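## Task

Place the black earphones in the small chest's bottom drawer and the red earphones in its top drawer; at the end all drawers must be closed and the chest must still stand upright.

## Robot and tools

Robot: two arms, left_arm and right_arm, each with a two-finger gripper. Calibrated bases in the scene frame: left_arm at (+0.004, +0.297, -0.017) m, right_arm at (+0.006, -0.300, -0.018) m, both nearly unrotated. Scene frame: origin at table-top height, midway between the nominal bases, a little behind the table's near edge; +x points out over the table, +y toward left_arm, +z up. Arm names do not match image sides. Each gripper's fingers point along its own +z and spread along its own y. Cameras: cam_high and cam_low on a fixed beam behind the arms, plus cam_left_wrist and cam_right_wrist, each 672x504.

Motion numbers. Every row has 14 numbers in [-1, 1]: dx, dy, dz, rx, ry, rz, opening for left_arm, then the same seven for right_arm. Both arms are always included. The six pose numbers are an offset, not a pose: they count from that arm's current Hand target and run along that Hand target's own axes. Scale: 1.0 = 0.6 m for dx, dy, dz and 180 degrees for the rotation vector rx, ry, rz. The opening is absolute: +1 fully open (0.094 m), -1 closed. Six zeros for an arm re-request its current Hand target; they do not mean stay wherever the gripper happens to be. To keep a gripper as is, resend its present opening, because 0 means half open.

execute_actions(actions, cameras): actions is a list of actions; each action is a table of at most 15 rows, one per 1/30 s step. A shorter table repeats its last row. All rows of one action count from the Hand target at that action's start, so resending an offset in a new action moves further. An empty actions list returns state, the scene number and task, and all camera images.

move(target, speed, blend, opening_speed, grip_force, blocking, cameras): target is one 14-number row, or up to 15 rows. Every row is an offset from the same starting Hand targets, not from the previous row. speed is path top speed in m/s, 0.002 to 2.9, default 0.25 (one value, or one per target). blend, in metres, rounds corners in a list; 0 stops at each. opening_speed is the rate of finger change per second on the -1..+1 scale, at least 0.2; use it to close gently. grip_force sets a per-pad force cap of 10 to 50 N and stays until changed; lower values close slowly. blocking=false returns early while the move continues. A move lasts 0.5 to 10 s and does not avoid obstacles or the other arm. Faster moves stray more and hit harder. Avoid paths near an arm's own base. The result adds a move: line: done, off_target, moving, held or fault, plus limits such as paced (pose clipped) or held (steps withheld).

wait(seconds 0 to 10) lets time pass holding commands; a running move continues. stop brakes a running move. zoom_image(camera, region [x0, y0, x1, y1] pixels, up to 504x504) enlarges part of the newest image. finished_scene(scene 1 or 2) ends the scene for good; finish only when the goal holds without the robot.

Results: end_effector_position (m, point between pads about 1 cm behind fingertips) and end_effector_quat_wxyz in the scene frame, possibly off by a few cm. Hand target is the last commanded pose after clipping; grippers often rest short of it, so compare and send the missing distance. grip_measured gives finger opening on the command scale; it reads slightly wide when empty, and under grip a bit narrower than the object. It follows the command, so it does not reveal contact. Joint torques, velocities and Tool commands are also reported. Orientation commands are clipped to 40 degrees from the measured one per step. Joint ranges (rad): waist -2.618 to 3.054, shoulder 0 to 3.142, elbow 0 to 3.142 (straight at 2.901), wrist pitch ±1.571, wrist yaw ±1.571, wrist roll ±2.094.

Suggested order: look with an empty call, find the chest and earphones, open a drawer, lift each pair from above with fingers open, lower into the correct drawer, release by commanding an opening well above grip_measured, withdraw, push the drawer shut gently, repeat, then verify on cameras.

Avoid: dropping or throwing objects, anything leaving the table, tipping the chest, fast collisions, arm-on-arm contact or one gripper closing on the other, hitting the bar, plate or rail near the bases (up to 3 cm above the table), straining wrist camera cables, and long stretched or pushing poses that heat motors (MOTOR HOT at 75 °C, fold at 90 °C). To end a press, command the target back behind the gripper. Loose objects may be nudged occasionally; recheck before finishing. Time and smooth, low-effort motion improve results.

Each tool is called after ">>>" as name(argument=value, ...), one argument or row to a line, values as JSON.

## Session

>>> execute_actions(
  actions=[],
)

>>> zoom_image(
  camera="cam_high",
  region=[230, 130, 400, 340],
)

Scene clock: 0.00 s.
left_arm: end_effector_position=(+0.2352, +0.1609, +0.1677) grip_measured=+1.000 end_effector_quat_wxyz=(+0.474, -0.003, +0.848, -0.238) | right_arm: end_effector_position=(+0.2402, -0.2697, +0.1659) grip_measured=+1.000 end_effector_quat_wxyz=(+0.494, +0.140, +0.858, +0.027)
Joint positions: left_arm=[-0.579 0.582 0.478 -0.364 -0.119 -0.541 0.094] | right_arm=[0.573 0.543 0.572 -0.669 0.604 0.588 0.094]
Joint velocities: within noise
Joint torques (N m): no reading
Heat: left arm: 29 °C; right arm: 28 °C.
Hand target: left_arm +0.2357, +0.1609, +0.1717; +0.477, -0.003, +0.846, -0.239 | right_arm +0.2409, -0.2691, +0.1700; +0.497, +0.141, +0.856, +0.031
Tool commands: left_gripper/opening=+1.0 right_gripper/opening=+1.0

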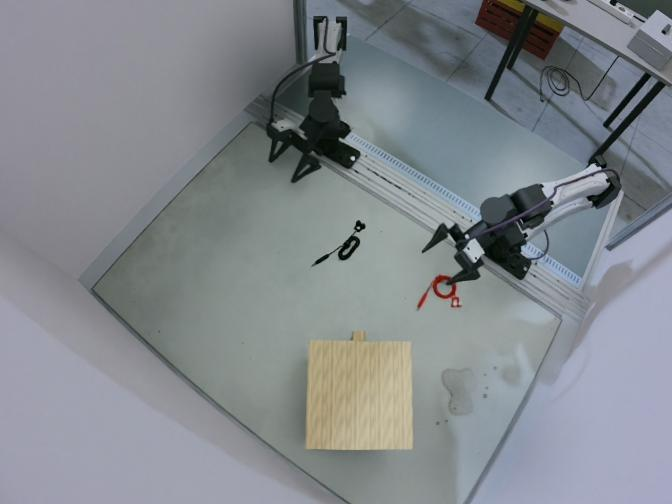

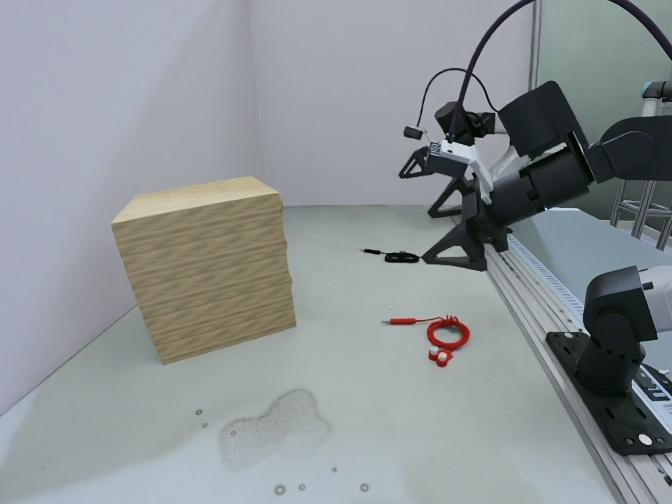

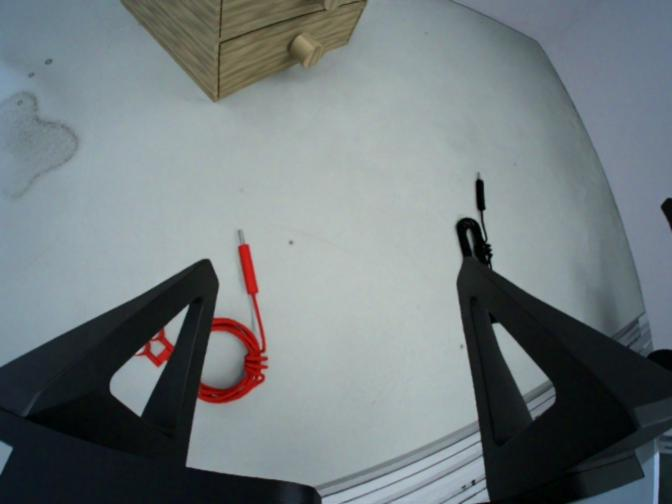

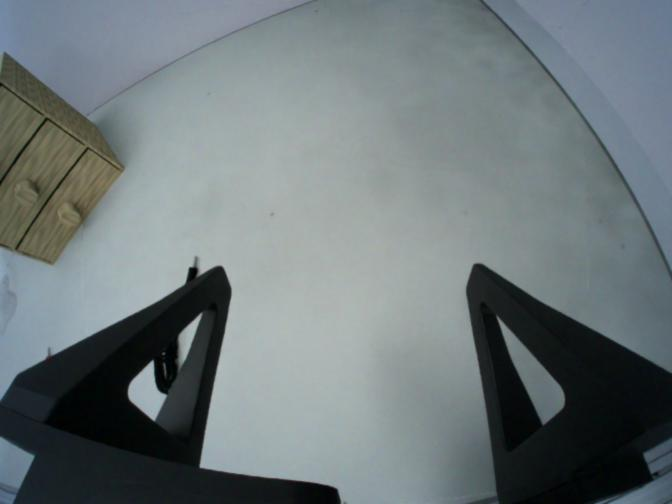

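Scaled by 2.400.

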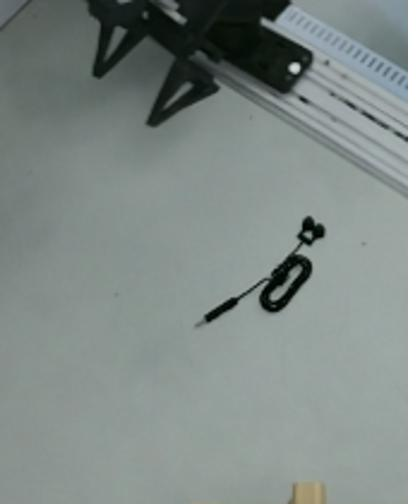

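>>> zoom_image(
  camera="cam_high",
  region=[400, 260, 480, 320],
)

>>> zoom_image(
  camera="cam_low",
  region=[370, 300, 480, 380],
)

Scaled by 6.300.

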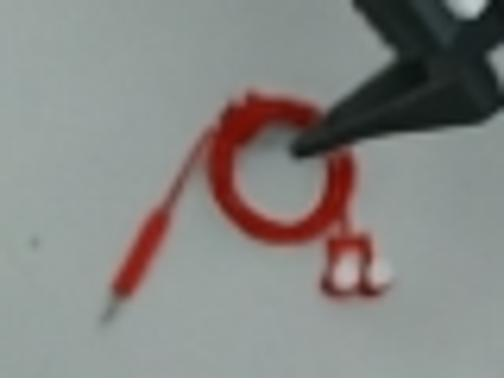

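Scaled by 4.582.

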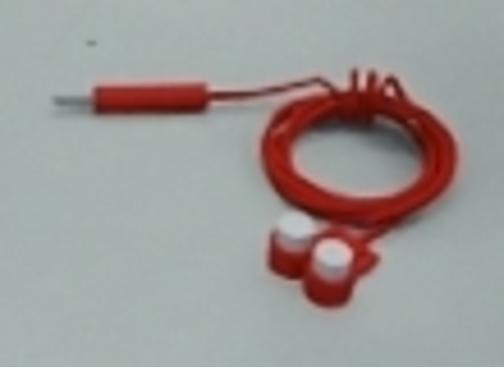

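>>> move(
  target=[0.0555,0.2063,-0.0212,-0.2479,0.2647,-0.1614,0, -0.0052,0.5942,0.1698,-0.2064,-0.0052,-0.1755,0.6],
  speed=0.25,
  cameras=["all"],
)

Scene clock: 22.83 s.
left_arm: end_effector_position=(+0.2344, +0.2681, +0.0964) grip_measured=+0.003 end_effector_quat_wxyz=(+0.007, -0.275, +0.961, +0.002) | right_arm: end_effector_position=(+0.4035, +0.0516, +0.1787) grip_measured=+0.602 end_effector_quat_wxyz=(+0.505, -0.249, +0.813, +0.151)
Joint positions: left_arm=[-0.102 1.431 1.122 -1.265 -0.001 -0.681 0.047] | right_arm=[0.788 1.759 1.248 0.04 0.208 0.06 0.075]
Joint torques (N m): left_arm=[0.54 -3.66 8.5 0.11 -0.02 -0.18] | right_arm=[0.39 -6.84 11.54 1.94 -0.2 -0.12]
Heat: left arm: 34 °C; right arm: 31 °C.
Hand target: left_arm +0.2348, +0.2679, +0.0999; +0.000, -0.284, +0.959, +0.000 | right_arm +0.4049, +0.0629, +0.1901; +0.512, -0.257, +0.803, +0.163
Off the commanded pose: left_arm 0.004 m, 1 deg | right_arm 0.016 m, 2 deg.
move: off_target (right_arm)

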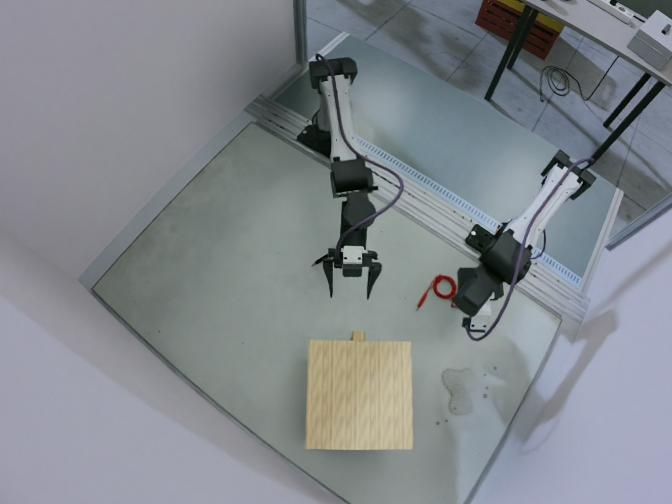

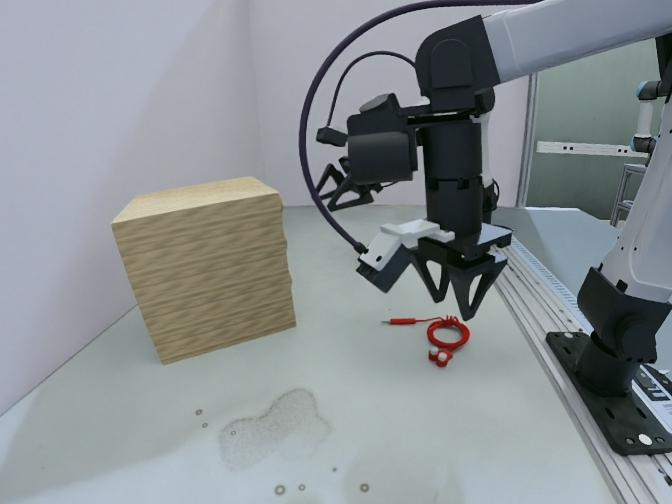

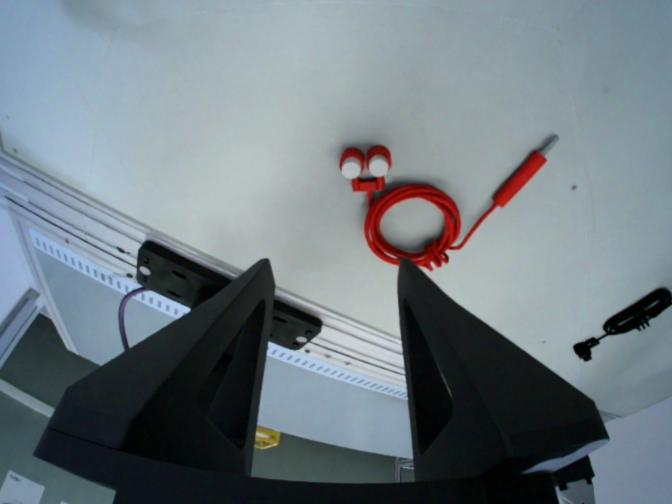

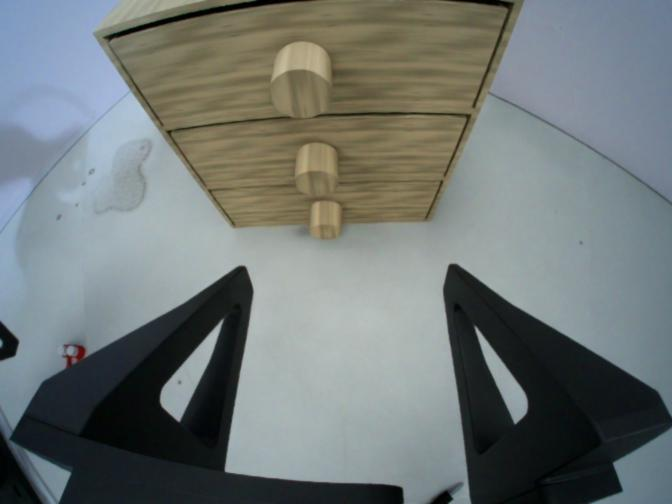

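>>> move(
  target=[-0.0007,-0.0243,0.1,0,0,-0.1,0, -0.0777,0.0342,0.139,0,0,0,0.6],
  speed=0.12,
  cameras=["cam_high","cam_left_wrist","cam_right_wrist"],
)

Scene clock: 38.67 s.
left_arm: end_effector_position=(+0.2466, +0.2582, +0.0452) grip_measured=+0.003 end_effector_quat_wxyz=(+0.010, -0.427, +0.904, -0.002) | right_arm: end_effector_position=(+0.4729, +0.1232, +0.1889) grip_measured=+0.602 end_effector_quat_wxyz=(+0.508, -0.248, +0.810, +0.153)
Joint positions: left_arm=[-0.137 1.507 0.983 -1.041 -0.001 -1.04 0.047] | right_arm=[0.788 2.131 1.794 -0.125 0.208 0.06 0.075]
Joint torques (N m): left_arm=[-0.54 -4.07 5.44 0.35 -0.03 -0.2] | right_arm=[0.61 -9.7 11.73 1.86 -0.16 -0.09]
Heat: left arm: 36 °C; right arm: 33 °C.
Hand target: left_arm +0.2430, +0.2559, +0.0399; +0.000, -0.431, +0.902, +0.000 | right_arm +0.4707, +0.1348, +0.1970; +0.512, -0.257, +0.803, +0.163
Off the commanded pose: left_arm 0.007 m, 1 deg | right_arm 0.014 m, 2 deg.
move: off_target (right_arm)
Images, in order (width x height): cam_high 672x504, cam_left_wrist 672x504, cam_right_wrist 672x504.

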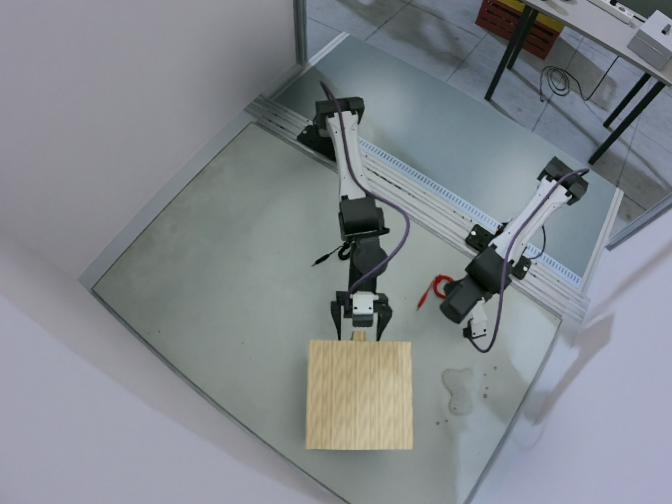

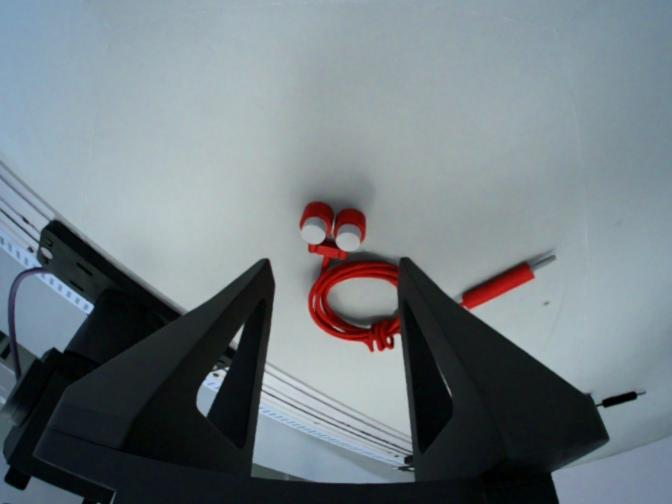

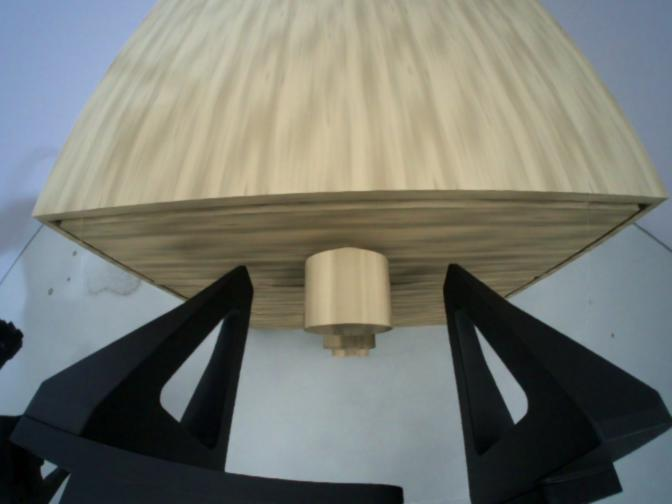

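>>> move(
  target=[
    [0,0,0,0,0,0,0, 0.0035,0,-0.0076,0,0,0,-0.6],
    [0.0075,0.0015,0.0448,0,0,0.045,0, 0.094,0,-0.186,0,0,0,-0.6],
    [0.0075,0.0015,0.0448,0,0,0.045,-0.8, 0.094,0,-0.186,0,0,0,-0.6],
  ],
  speed=0.09,
  grip_force=[20, 35],
  cameras=["cam_high","cam_left_wrist","cam_right_wrist"],
)

Scene clock: 50.17 s.
left_arm: end_effector_position=(+0.2436, +0.2551, +0.0185) grip_measured=-0.451 end_effector_quat_wxyz=(+0.011, -0.373, +0.928, -0.002) | right_arm: end_effector_position=(+0.3784, +0.0592, +0.1835) grip_measured=-0.412 end_effector_quat_wxyz=(+0.505, -0.251, +0.811, +0.153)
Joint positions: left_arm=[-0.152 1.532 0.895 -0.927 -0.001 -0.939 0.026] | right_arm=[0.849 1.713 1.21 0.028 0.256 0.086 0.028]
Joint torques (N m): left_arm=[-0.58 -3.99 5.18 0.36 -0.02 0.07] | right_arm=[0.87 -9.84 6.9 1.93 -0.05 -0.07]
Heat: left arm: 35 °C; right arm: 33 °C.
Hand target: left_arm +0.2395, +0.2530, +0.0130; +0.000, -0.366, +0.931, +0.000 | right_arm +0.3689, +0.0623, +0.1931; +0.512, -0.256, +0.803, +0.163
Off the commanded pose: left_arm 0.007 m, 2 deg | right_arm 0.014 m, 2 deg.
grip_force (N): 20, 35
move: off_target (right_arm)
Images, in order (width x height): cam_high 672x504, cam_left_wrist 672x504, cam_right_wrist 672x504.

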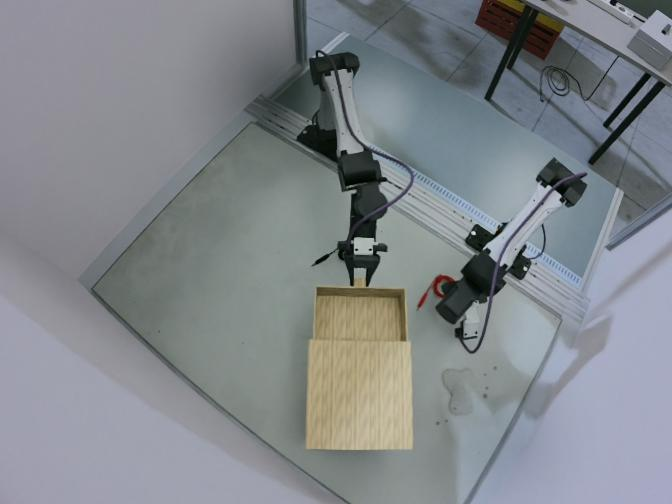

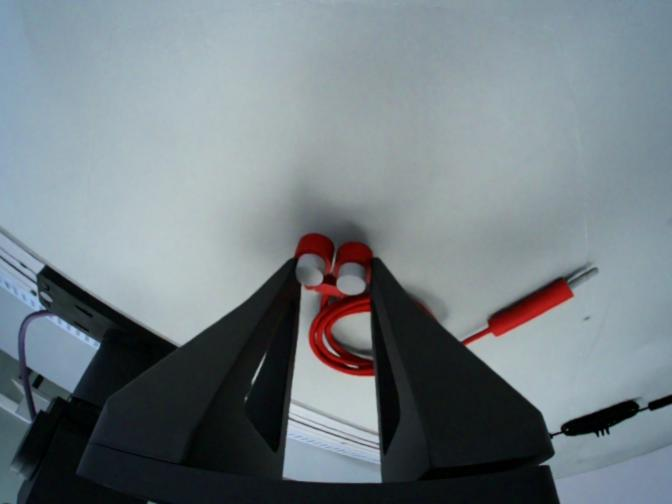

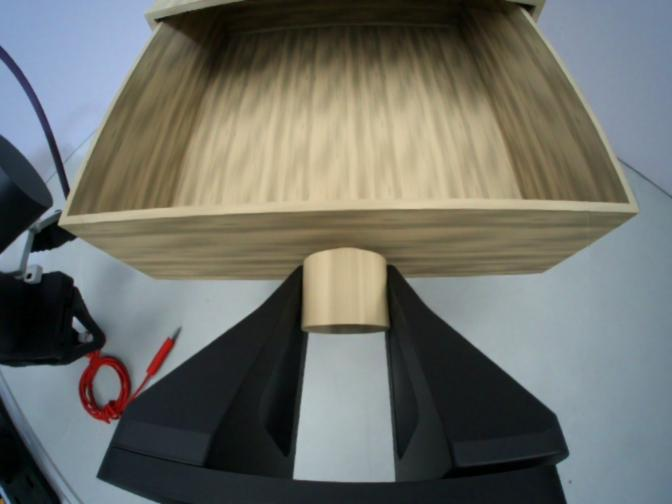

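>>> move(
  target=[
    [0,0,0,0,0,0,-0.8, 0,0,0,0,0,0,0.1],
    [0,0,-0.22,0,0,0,-0.8, 0,0,-0.133,0,0,0,0.1],
    [0,-0.004,-0.7117,0.179,-0.3596,0.2556,-0.8, 0.2623,0.0167,-0.275,0.0955,0.3526,0.1501,0.1],
  ],
  speed=[0.15,0.12,0.22],
  blend=[0,0.02,0],
  cameras=["all"],
)

Scene clock: 66.87 s.
left_arm: end_effector_position=(+0.2429, +0.2521, +0.4287) grip_measured=-0.461 end_effector_quat_wxyz=(+0.557, +0.065, +0.827, -0.047) | right_arm: end_effector_position=(+0.1852, -0.0605, +0.1145) grip_measured=+0.098 end_effector_quat_wxyz=(+0.002, -0.050, +0.999, -0.010)
Joint positions: left_arm=[-0.164 0.984 1.692 -1.108 -0.018 -0.021 0.025] | right_arm=[0.953 1.702 1.468 -1.363 0.047 0.87 0.052]
Joint torques (N m): left_arm=[0.66 -0.03 7.15 1.96 0.15 0.05] | right_arm=[-0.47 -5.48 9.59 0.09 -0.16 0.1]
Heat: left arm: 34 °C; right arm: 33 °C.
Hand target: left_arm +0.2415, +0.2511, +0.4401; +0.571, +0.072, +0.816, -0.050 | right_arm +0.1869, -0.0546, +0.1202; -0.001, -0.044, +0.999, +0.000
Off the commanded pose: left_arm 0.011 m, 2 deg | right_arm 0.008 m, 1 deg.
grip_force (N): 20, 35
move: off_target (left_arm)

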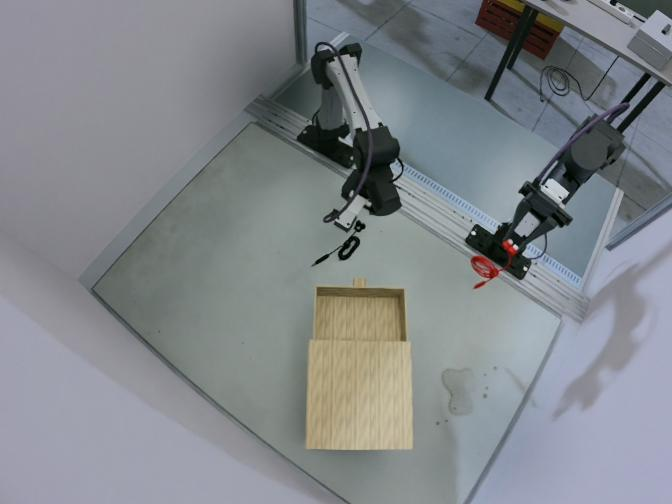

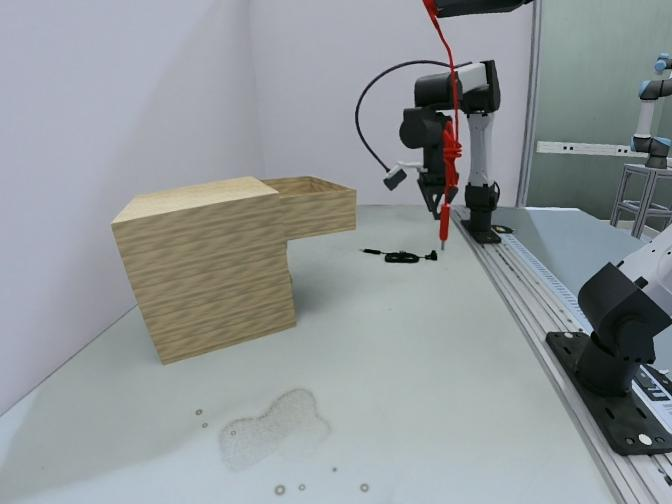

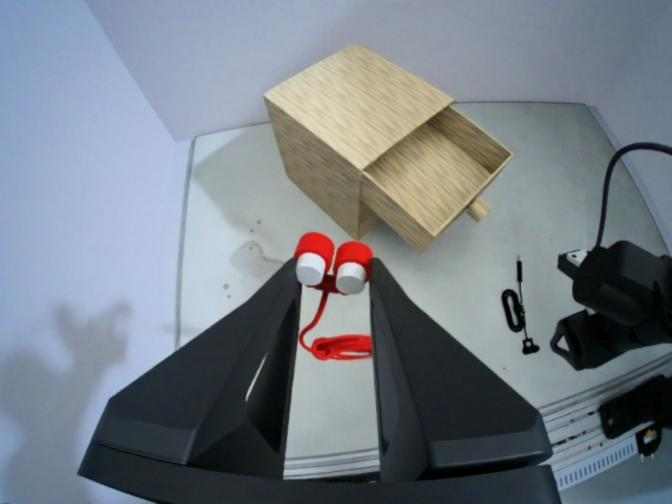

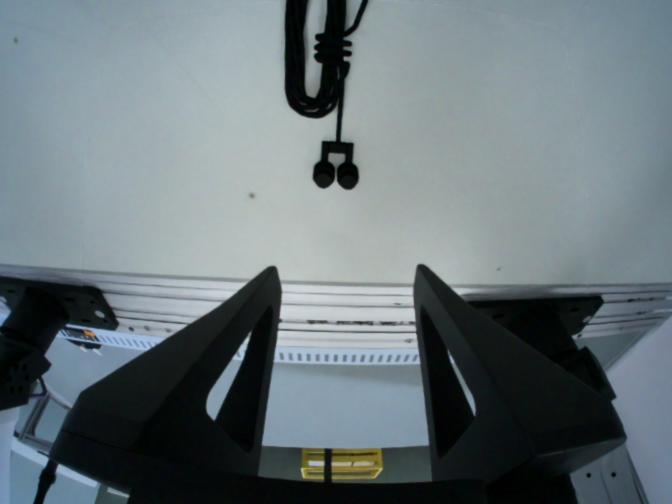

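>>> move(
  target=[
    [-0.0995,-0.0073,-0.0193,0,0,0,-0.8, 0.0292,0.0078,0.13,0,0,0,0.1],
    [-0.2153,-0.1812,0.2988,0.0752,-0.0553,0.0202,-0.8, 0.0292,0.0078,0.13,0,0,0,0.1],
  ],
  speed=[0.15,0.2],
  blend=[0.02,0],
  cameras=["all"],
)

Scene clock: 80.93 s.
left_arm: end_effector_position=(+0.4311, +0.1126, +0.4917) grip_measured=-0.461 end_effector_quat_wxyz=(+0.619, +0.150, +0.760, -0.128) | right_arm: end_effector_position=(+0.1737, -0.0544, +0.0476) grip_measured=+0.098 end_effector_quat_wxyz=(+0.006, -0.043, +0.999, -0.003)
Joint positions: left_arm=[-0.373 1.692 2.245 -0.766 0.007 -0.019 0.025] | right_arm=[0.988 1.711 1.209 -1.079 0.044 0.918 0.052]
Joint torques (N m): left_arm=[-0.39 -5.63 8.21 2.03 0.14 0.09] | right_arm=[0.44 -5.48 5.76 0.36 -0.14 0.07]
Heat: left arm: 34 °C; right arm: 33 °C.
Hand target: left_arm +0.4321, +0.1070, +0.4999; +0.628, +0.160, +0.750, -0.134 | right_arm +0.1690, -0.0515, +0.0422; -0.001, -0.044, +0.999, +0.000
Off the commanded pose: left_arm 0.010 m, 2 deg | right_arm 0.008 m, 1 deg.
grip_force (N): 20, 35
move: done

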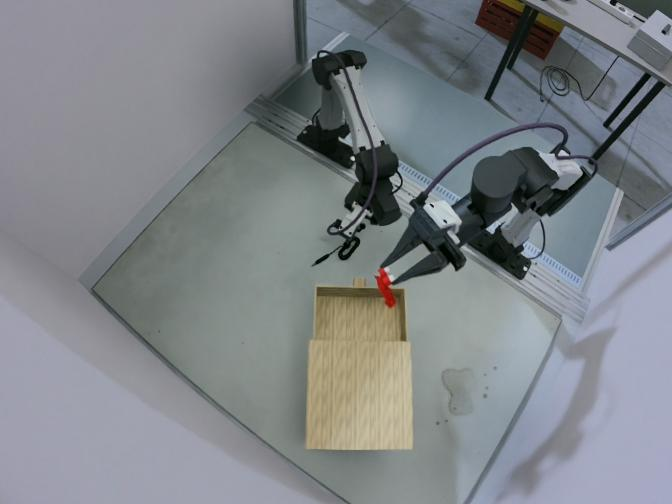

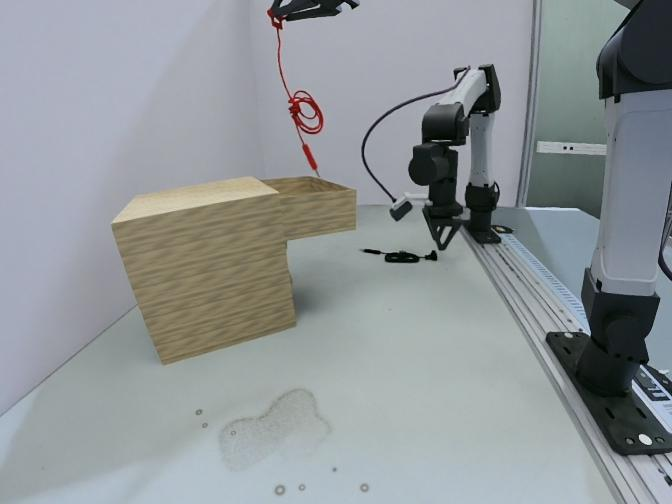

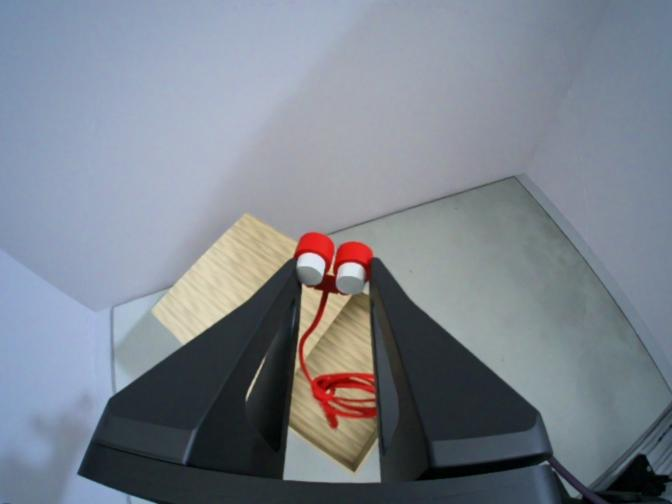

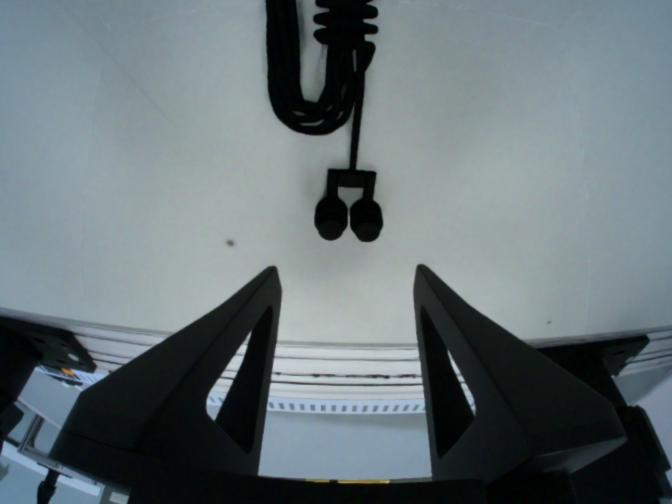

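>>> move(
  target=[
    [0.264,-0.017,0.0765,0,0.0833,0,-0.8, 0.0017,0,0.0495,0,0,0,0.1],
    [0.264,-0.017,0.0765,0,0.0833,0,-0.8, 0.0017,0,0.0495,0,0,0,-0.8],
  ],
  speed=0.12,
  grip_force=[20, 20],
  cameras=["all"],
)

Scene clock: 93.03 s.
left_arm: end_effector_position=(+0.4489, +0.0882, +0.3215) grip_measured=-0.461 end_effector_quat_wxyz=(+0.508, +0.178, +0.835, -0.114) | right_arm: end_effector_position=(+0.1730, -0.0537, +0.0184) grip_measured=-0.798 end_effector_quat_wxyz=(+0.007, -0.043, +0.999, -0.002)
Joint positions: left_arm=[-0.408 1.626 1.673 -0.535 0.006 -0.019 0.025] | right_arm=[0.988 1.743 1.125 -0.96 0.044 0.918 0.009]
Joint torques (N m): left_arm=[-0.46 -10.41 7.04 1.94 -0.22 -0.02] | right_arm=[0.24 -5.49 5.56 0.33 -0.12 0.04]
Heat: left arm: 35 °C; right arm: 33 °C.
Hand target: left_arm +0.4440, +0.0905, +0.3361; +0.525, +0.176, +0.825, -0.112 | right_arm +0.1680, -0.0516, +0.0126; -0.001, -0.044, +0.999, +0.000
Off the commanded pose: left_arm 0.015 m, 2 deg | right_arm 0.008 m, 1 deg.
grip_force (N): 20, 20
move: off_target (left_arm)

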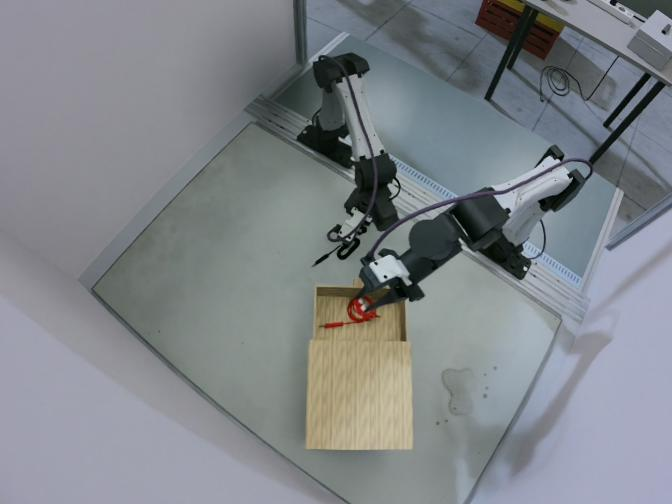

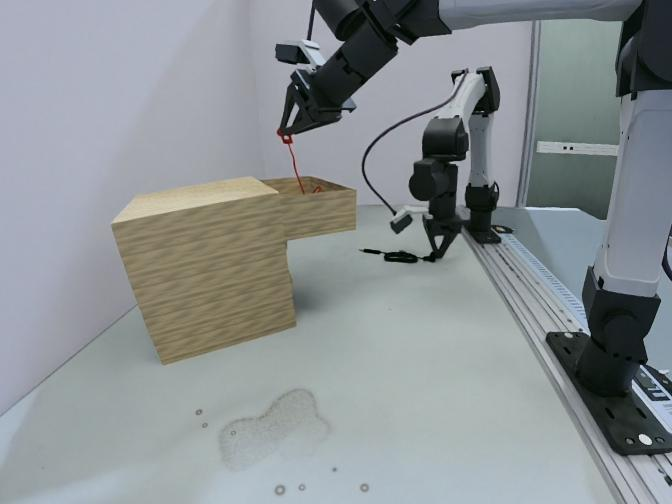

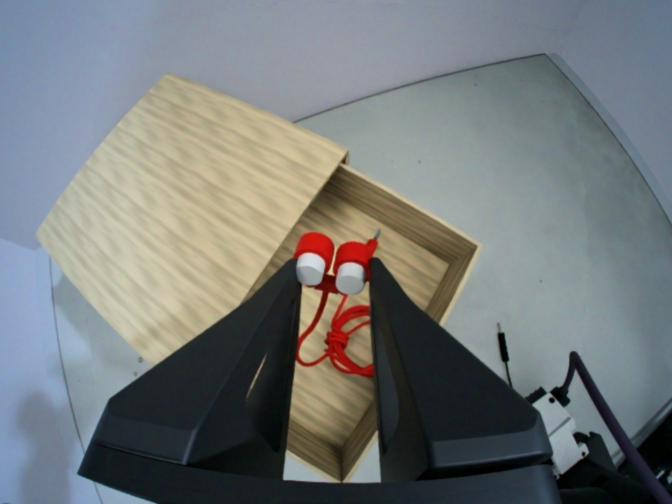

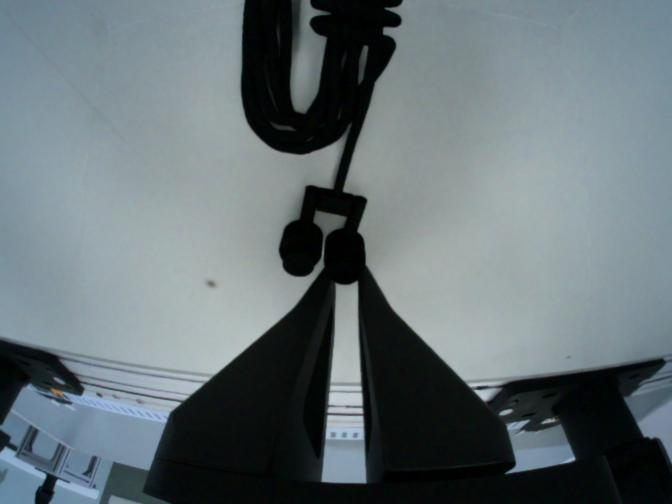

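>>> move(
  target=[
    [0,0,0,0,0,0,-0.8, 0,0,0,0,0,0,-0.6],
    [0.1807,0.012,0.0623,0,0.1111,0,-0.8, -0.0133,0.015,-0.03,0,0,0,-0.6],
    [0.1807,0.012,0.0623,0,0.1111,0,-0.8, -0.0133,0.015,-0.03,0,0,0,0.1],
  ],
  speed=0.1,
  cameras=["cam_high","cam_low","cam_left_wrist","cam_right_wrist"],
)

Scene clock: 106.90 s.
left_arm: end_effector_position=(+0.4362, +0.0991, +0.2352) grip_measured=-0.461 end_effector_quat_wxyz=(+0.391, +0.187, +0.897, -0.085) | right_arm: end_effector_position=(+0.1753, -0.0506, +0.0263) grip_measured=+0.098 end_effector_quat_wxyz=(+0.002, -0.043, +0.999, -0.008)
Joint positions: left_arm=[-0.4 1.684 1.607 -0.683 0.006 -0.018 0.025] | right_arm=[0.988 1.761 1.18 -1.013 0.044 0.918 0.052]
Joint torques (N m): left_arm=[0.72 -6.76 6.83 1.43 0.02 0.09] | right_arm=[0.39 -5.71 9.01 0.13 -0.13 0.07]
Heat: left arm: 35 °C; right arm: 32 °C.
Hand target: left_arm +0.4360, +0.1020, +0.2218; +0.374, +0.192, +0.904, -0.079 | right_arm +0.1751, -0.0420, +0.0305; -0.001, -0.044, +0.999, +0.000
Off the commanded pose: left_arm 0.014 m, 2 deg | right_arm 0.010 m, 1 deg.
grip_force (N): 20, 20
move: off_target (left_arm)

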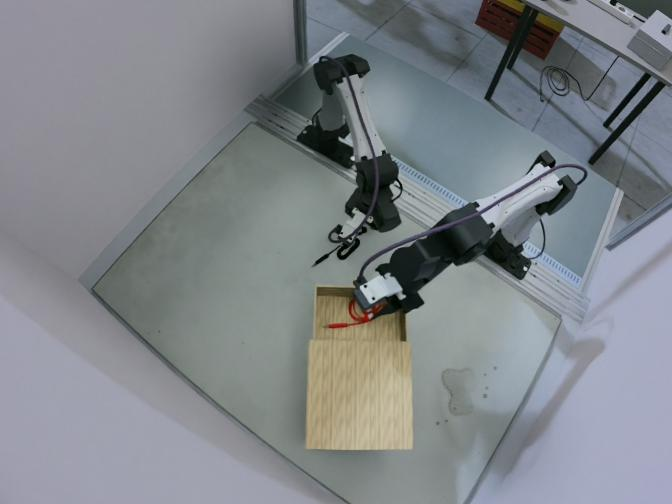

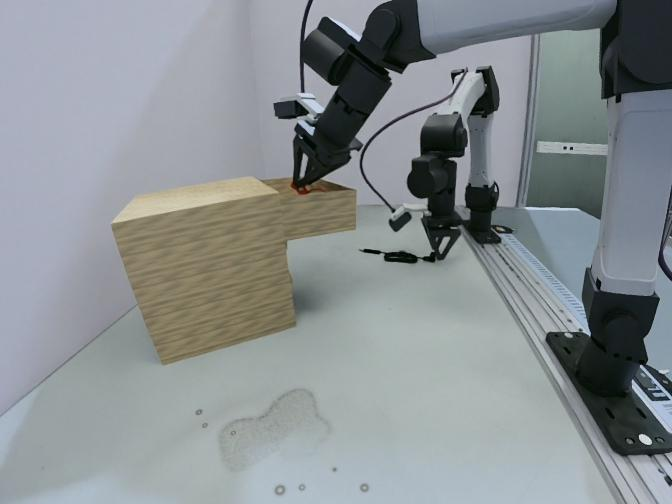

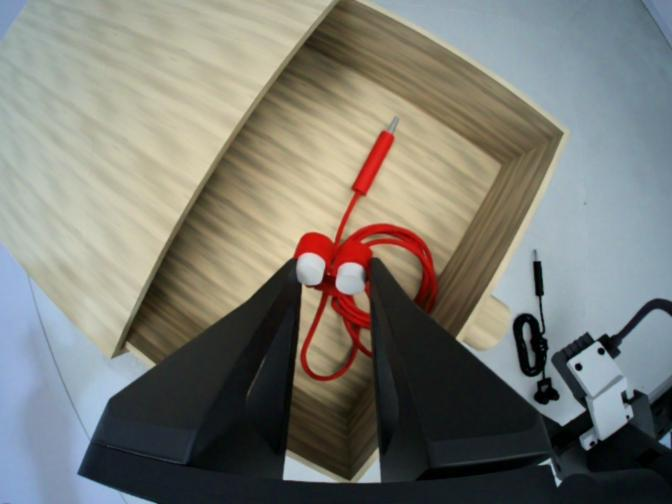

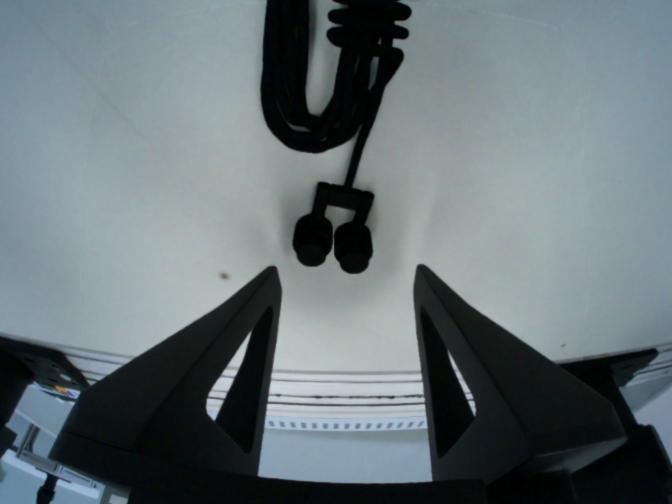

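>>> move(
  target=[
    [0.0389,0,0.0389,0,0,0,-0.8, -0.0059,0.0093,0.03,0,0,0,0.1],
    [0.0389,0,0.0389,0,0,0,-0.1, -0.0059,0.0093,0.03,0,0,0,-0.8],
    [0.0389,0,-0.211,0,0,0,-0.1, -0.0059,0.0093,0.03,0,0,0,-0.8],
  ],
  speed=0.1,
  opening_speed=0.5,
  cameras=["cam_high","cam_low","cam_left_wrist","cam_right_wrist"],
)

Scene clock: 119.57 s.
left_arm: end_effector_position=(+0.3426, +0.1430, +0.2835) grip_measured=-0.103 end_effector_quat_wxyz=(+0.365, +0.188, +0.909, -0.077) | right_arm: end_effector_position=(+0.1775, -0.0397, +0.0157) grip_measured=-0.762 end_effector_quat_wxyz=(+0.000, -0.044, +0.999, +0.003)
Joint positions: left_arm=[-0.394 1.403 1.582 -0.998 0.006 -0.015 0.042] | right_arm=[0.989 1.798 1.18 -0.961 0.027 0.918 0.011]
Joint torques (N m): left_arm=[0.57 -6.37 9.09 1.37 0.04 0.09] | right_arm=[0.23 -5.24 7.73 0.21 0.03 0.08]
Heat: left arm: 35 °C; right arm: 34 °C.
Hand target: left_arm +0.3392, +0.1452, +0.2950; +0.374, +0.192, +0.904, -0.079 | right_arm +0.1781, -0.0360, +0.0126; -0.001, -0.044, +0.999, +0.000
Off the commanded pose: left_arm 0.012 m, 1 deg | right_arm 0.005 m, 0 deg.
grip_force (N): 20, 20
move: off_target (left_arm); target 2's new opening was sent with left_arm's hand 0.016 m and 3 deg from that target

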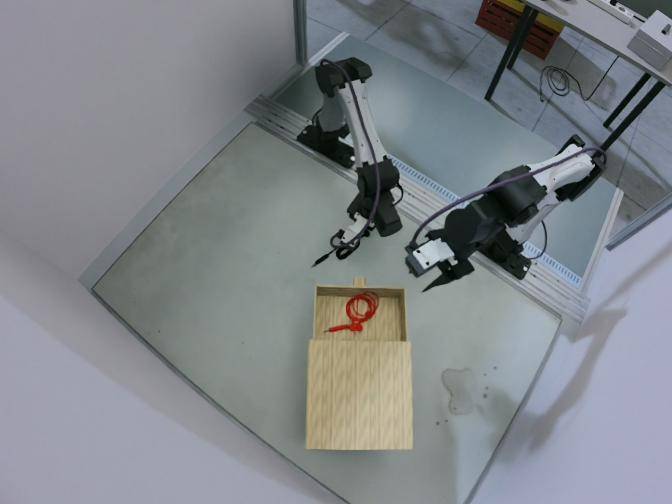

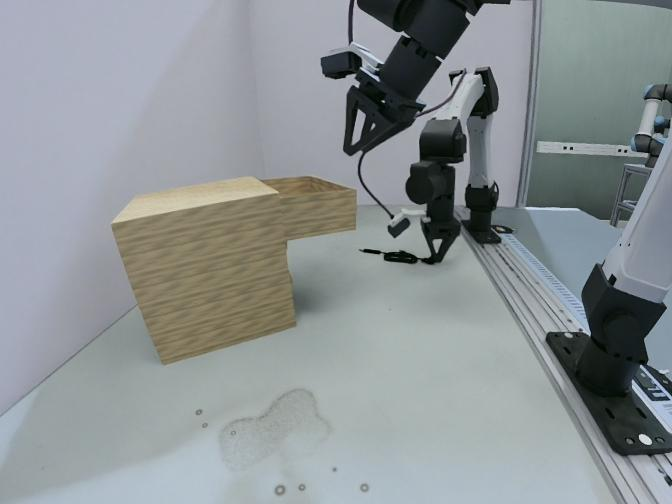

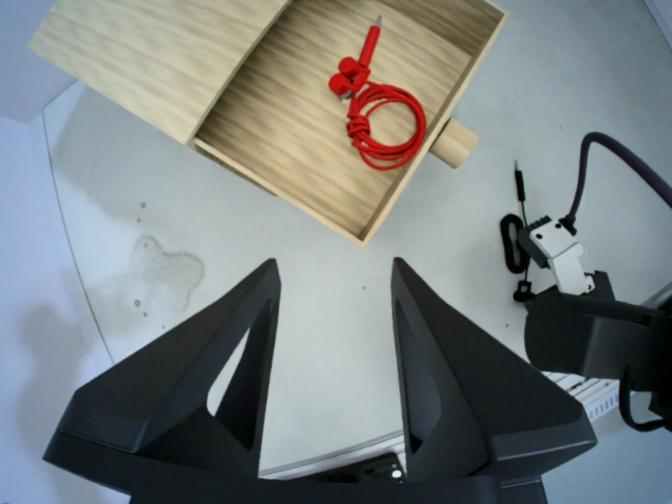

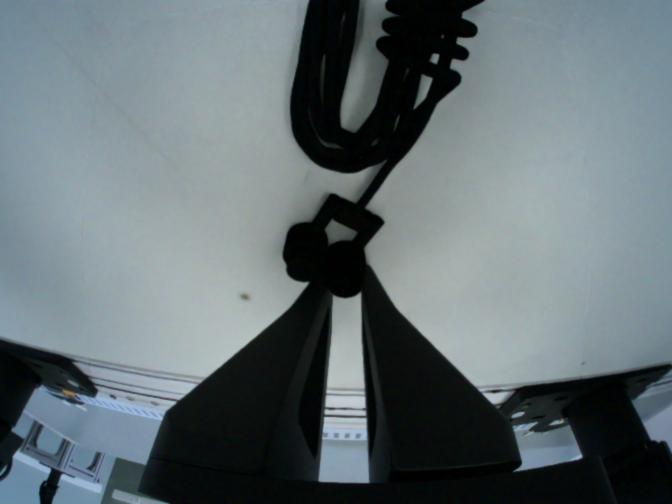

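>>> move(
  target=[
    [0,0,0,0,0,0,-0.1, 0,0,0,0,0,0,-0.6],
    [0.2097,0.0962,-0.2097,0,0,0,-0.1, 0,0,-0.133,0,0,0,-0.6],
    [0.2097,0.0962,-0.2097,0,0,0,-0.1, -0.2342,0.075,-0.3073,-0.0955,-0.3526,-0.1501,0.4],
    [0.2097,0.0962,-0.2097,0,0,0,-0.1, -0.5278,0.2513,-0.3073,-0.0955,-0.3526,-0.1501,0.4],
  ],
  speed=[0.1,0.2,0.22,0.09],
  blend=[0,0.03,0,0],
  grip_force=[20, 35],
  cameras=["cam_high","cam_low","cam_right_wrist"],
)

Scene clock: 139.13 s.
left_arm: end_effector_position=(+0.2016, +0.2726, +0.2953) grip_measured=-0.103 end_effector_quat_wxyz=(+0.378, +0.187, +0.904, -0.071) | right_arm: end_effector_position=(+0.4732, +0.1308, +0.1891) grip_measured=+0.398 end_effector_quat_wxyz=(+0.498, -0.257, +0.815, +0.148)
Joint positions: left_arm=[0.287 0.919 1.408 -1.401 0.447 0.513 0.042] | right_arm=[0.796 2.165 1.871 -0.194 0.208 0.056 0.066]
Joint torques (N m): left_arm=[0.65 0.79 6.53 1.18 0.5 0.11] | right_arm=[-0.46 -8.65 11.66 2.21 -0.2 -0.11]
Heat: left arm: 37 °C; right arm: 34 °C.
Hand target: left_arm +0.2001, +0.2703, +0.2951; +0.374, +0.192, +0.904, -0.079 | right_arm +0.4806, +0.1419, +0.1966; +0.512, -0.257, +0.803, +0.163
Off the commanded pose: left_arm 0.003 m, 1 deg | right_arm 0.015 m, 3 deg.
grip_force (N): 20, 35
move: off_target (right_arm)
Images, in order (width x height): cam_high 672x504, cam_low 672x504, cam_right_wrist 672x504.

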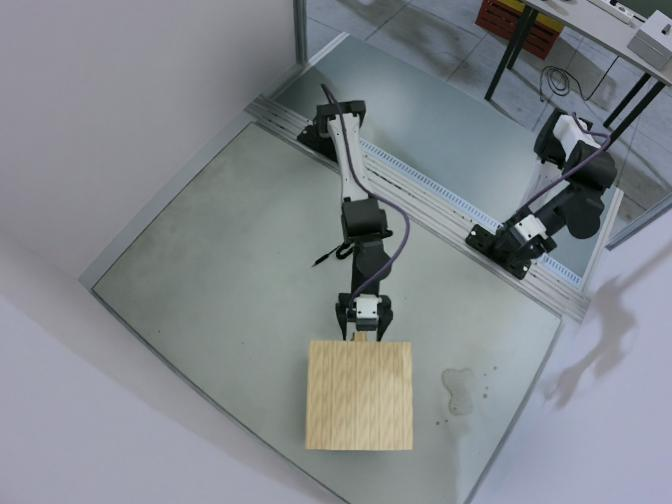

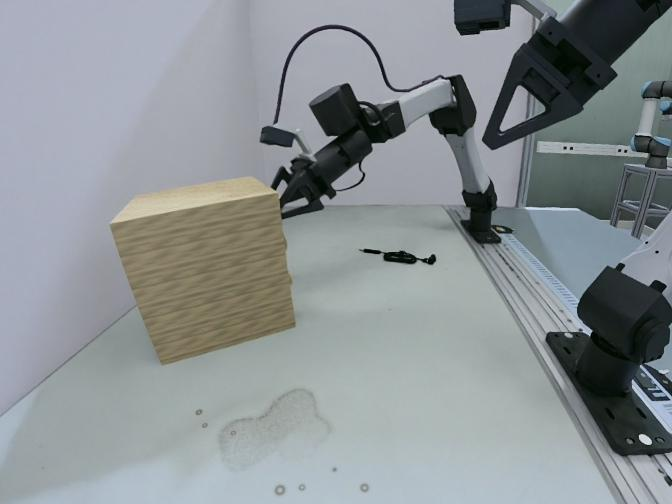

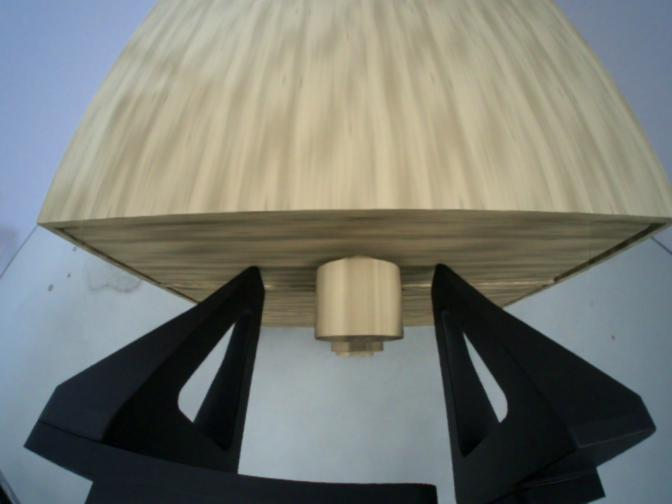

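>>> move(
  target=[
    [0,0,0,0,0,0,-0.1, 0.0688,-0.0087,-0.1475,0,0,0,0.4],
    [0,0,0,0,0,0,-0.1, 0.2817,-0.0087,-0.0482,0,-0.0833,0,0.4],
  ],
  speed=0.18,
  blend=[0.02,0],
  cameras=["cam_right_wrist","cam_low"],
)

Scene clock: 144.90 s.
left_arm: end_effector_position=(+0.2016, +0.2726, +0.2953) grip_measured=-0.103 end_effector_quat_wxyz=(+0.378, +0.187, +0.904, -0.071) | right_arm: end_effector_position=(+0.4035, +0.0809, +0.0580) grip_measured=+0.398 end_effector_quat_wxyz=(+0.609, -0.234, +0.732, +0.199)
Joint positions: left_arm=[0.287 0.919 1.408 -1.401 0.447 0.513 0.042] | right_arm=[0.819 2.184 0.951 1.048 0.213 0.012 0.066]
Joint torques (N m): left_arm=[0.65 0.79 6.53 1.18 0.5 0.11] | right_arm=[-0.06 -7.82 5.94 2.21 0.02 -0.08]
Heat: left arm: 37 °C; right arm: 35 °C.
Hand target: left_arm +0.2001, +0.2703, +0.2951; +0.374, +0.192, +0.904, -0.079 | right_arm +0.4039, +0.0812, +0.0555; +0.612, -0.233, +0.730, +0.195
Off the commanded pose: left_arm 0.003 m, 1 deg | right_arm 0.002 m, 1 deg.
grip_force (N): 20, 35
move: done
Images, in order (width x height): cam_low 672x504, cam_right_wrist 672x504.

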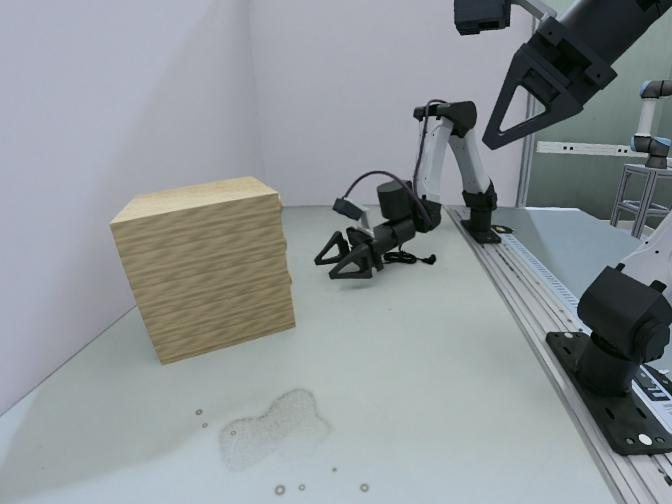

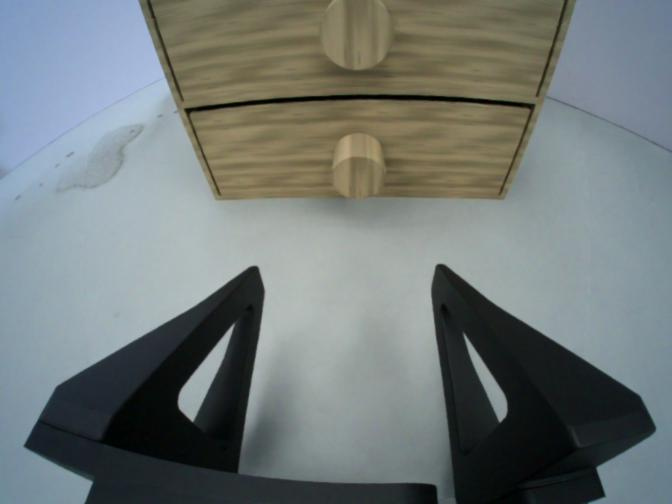

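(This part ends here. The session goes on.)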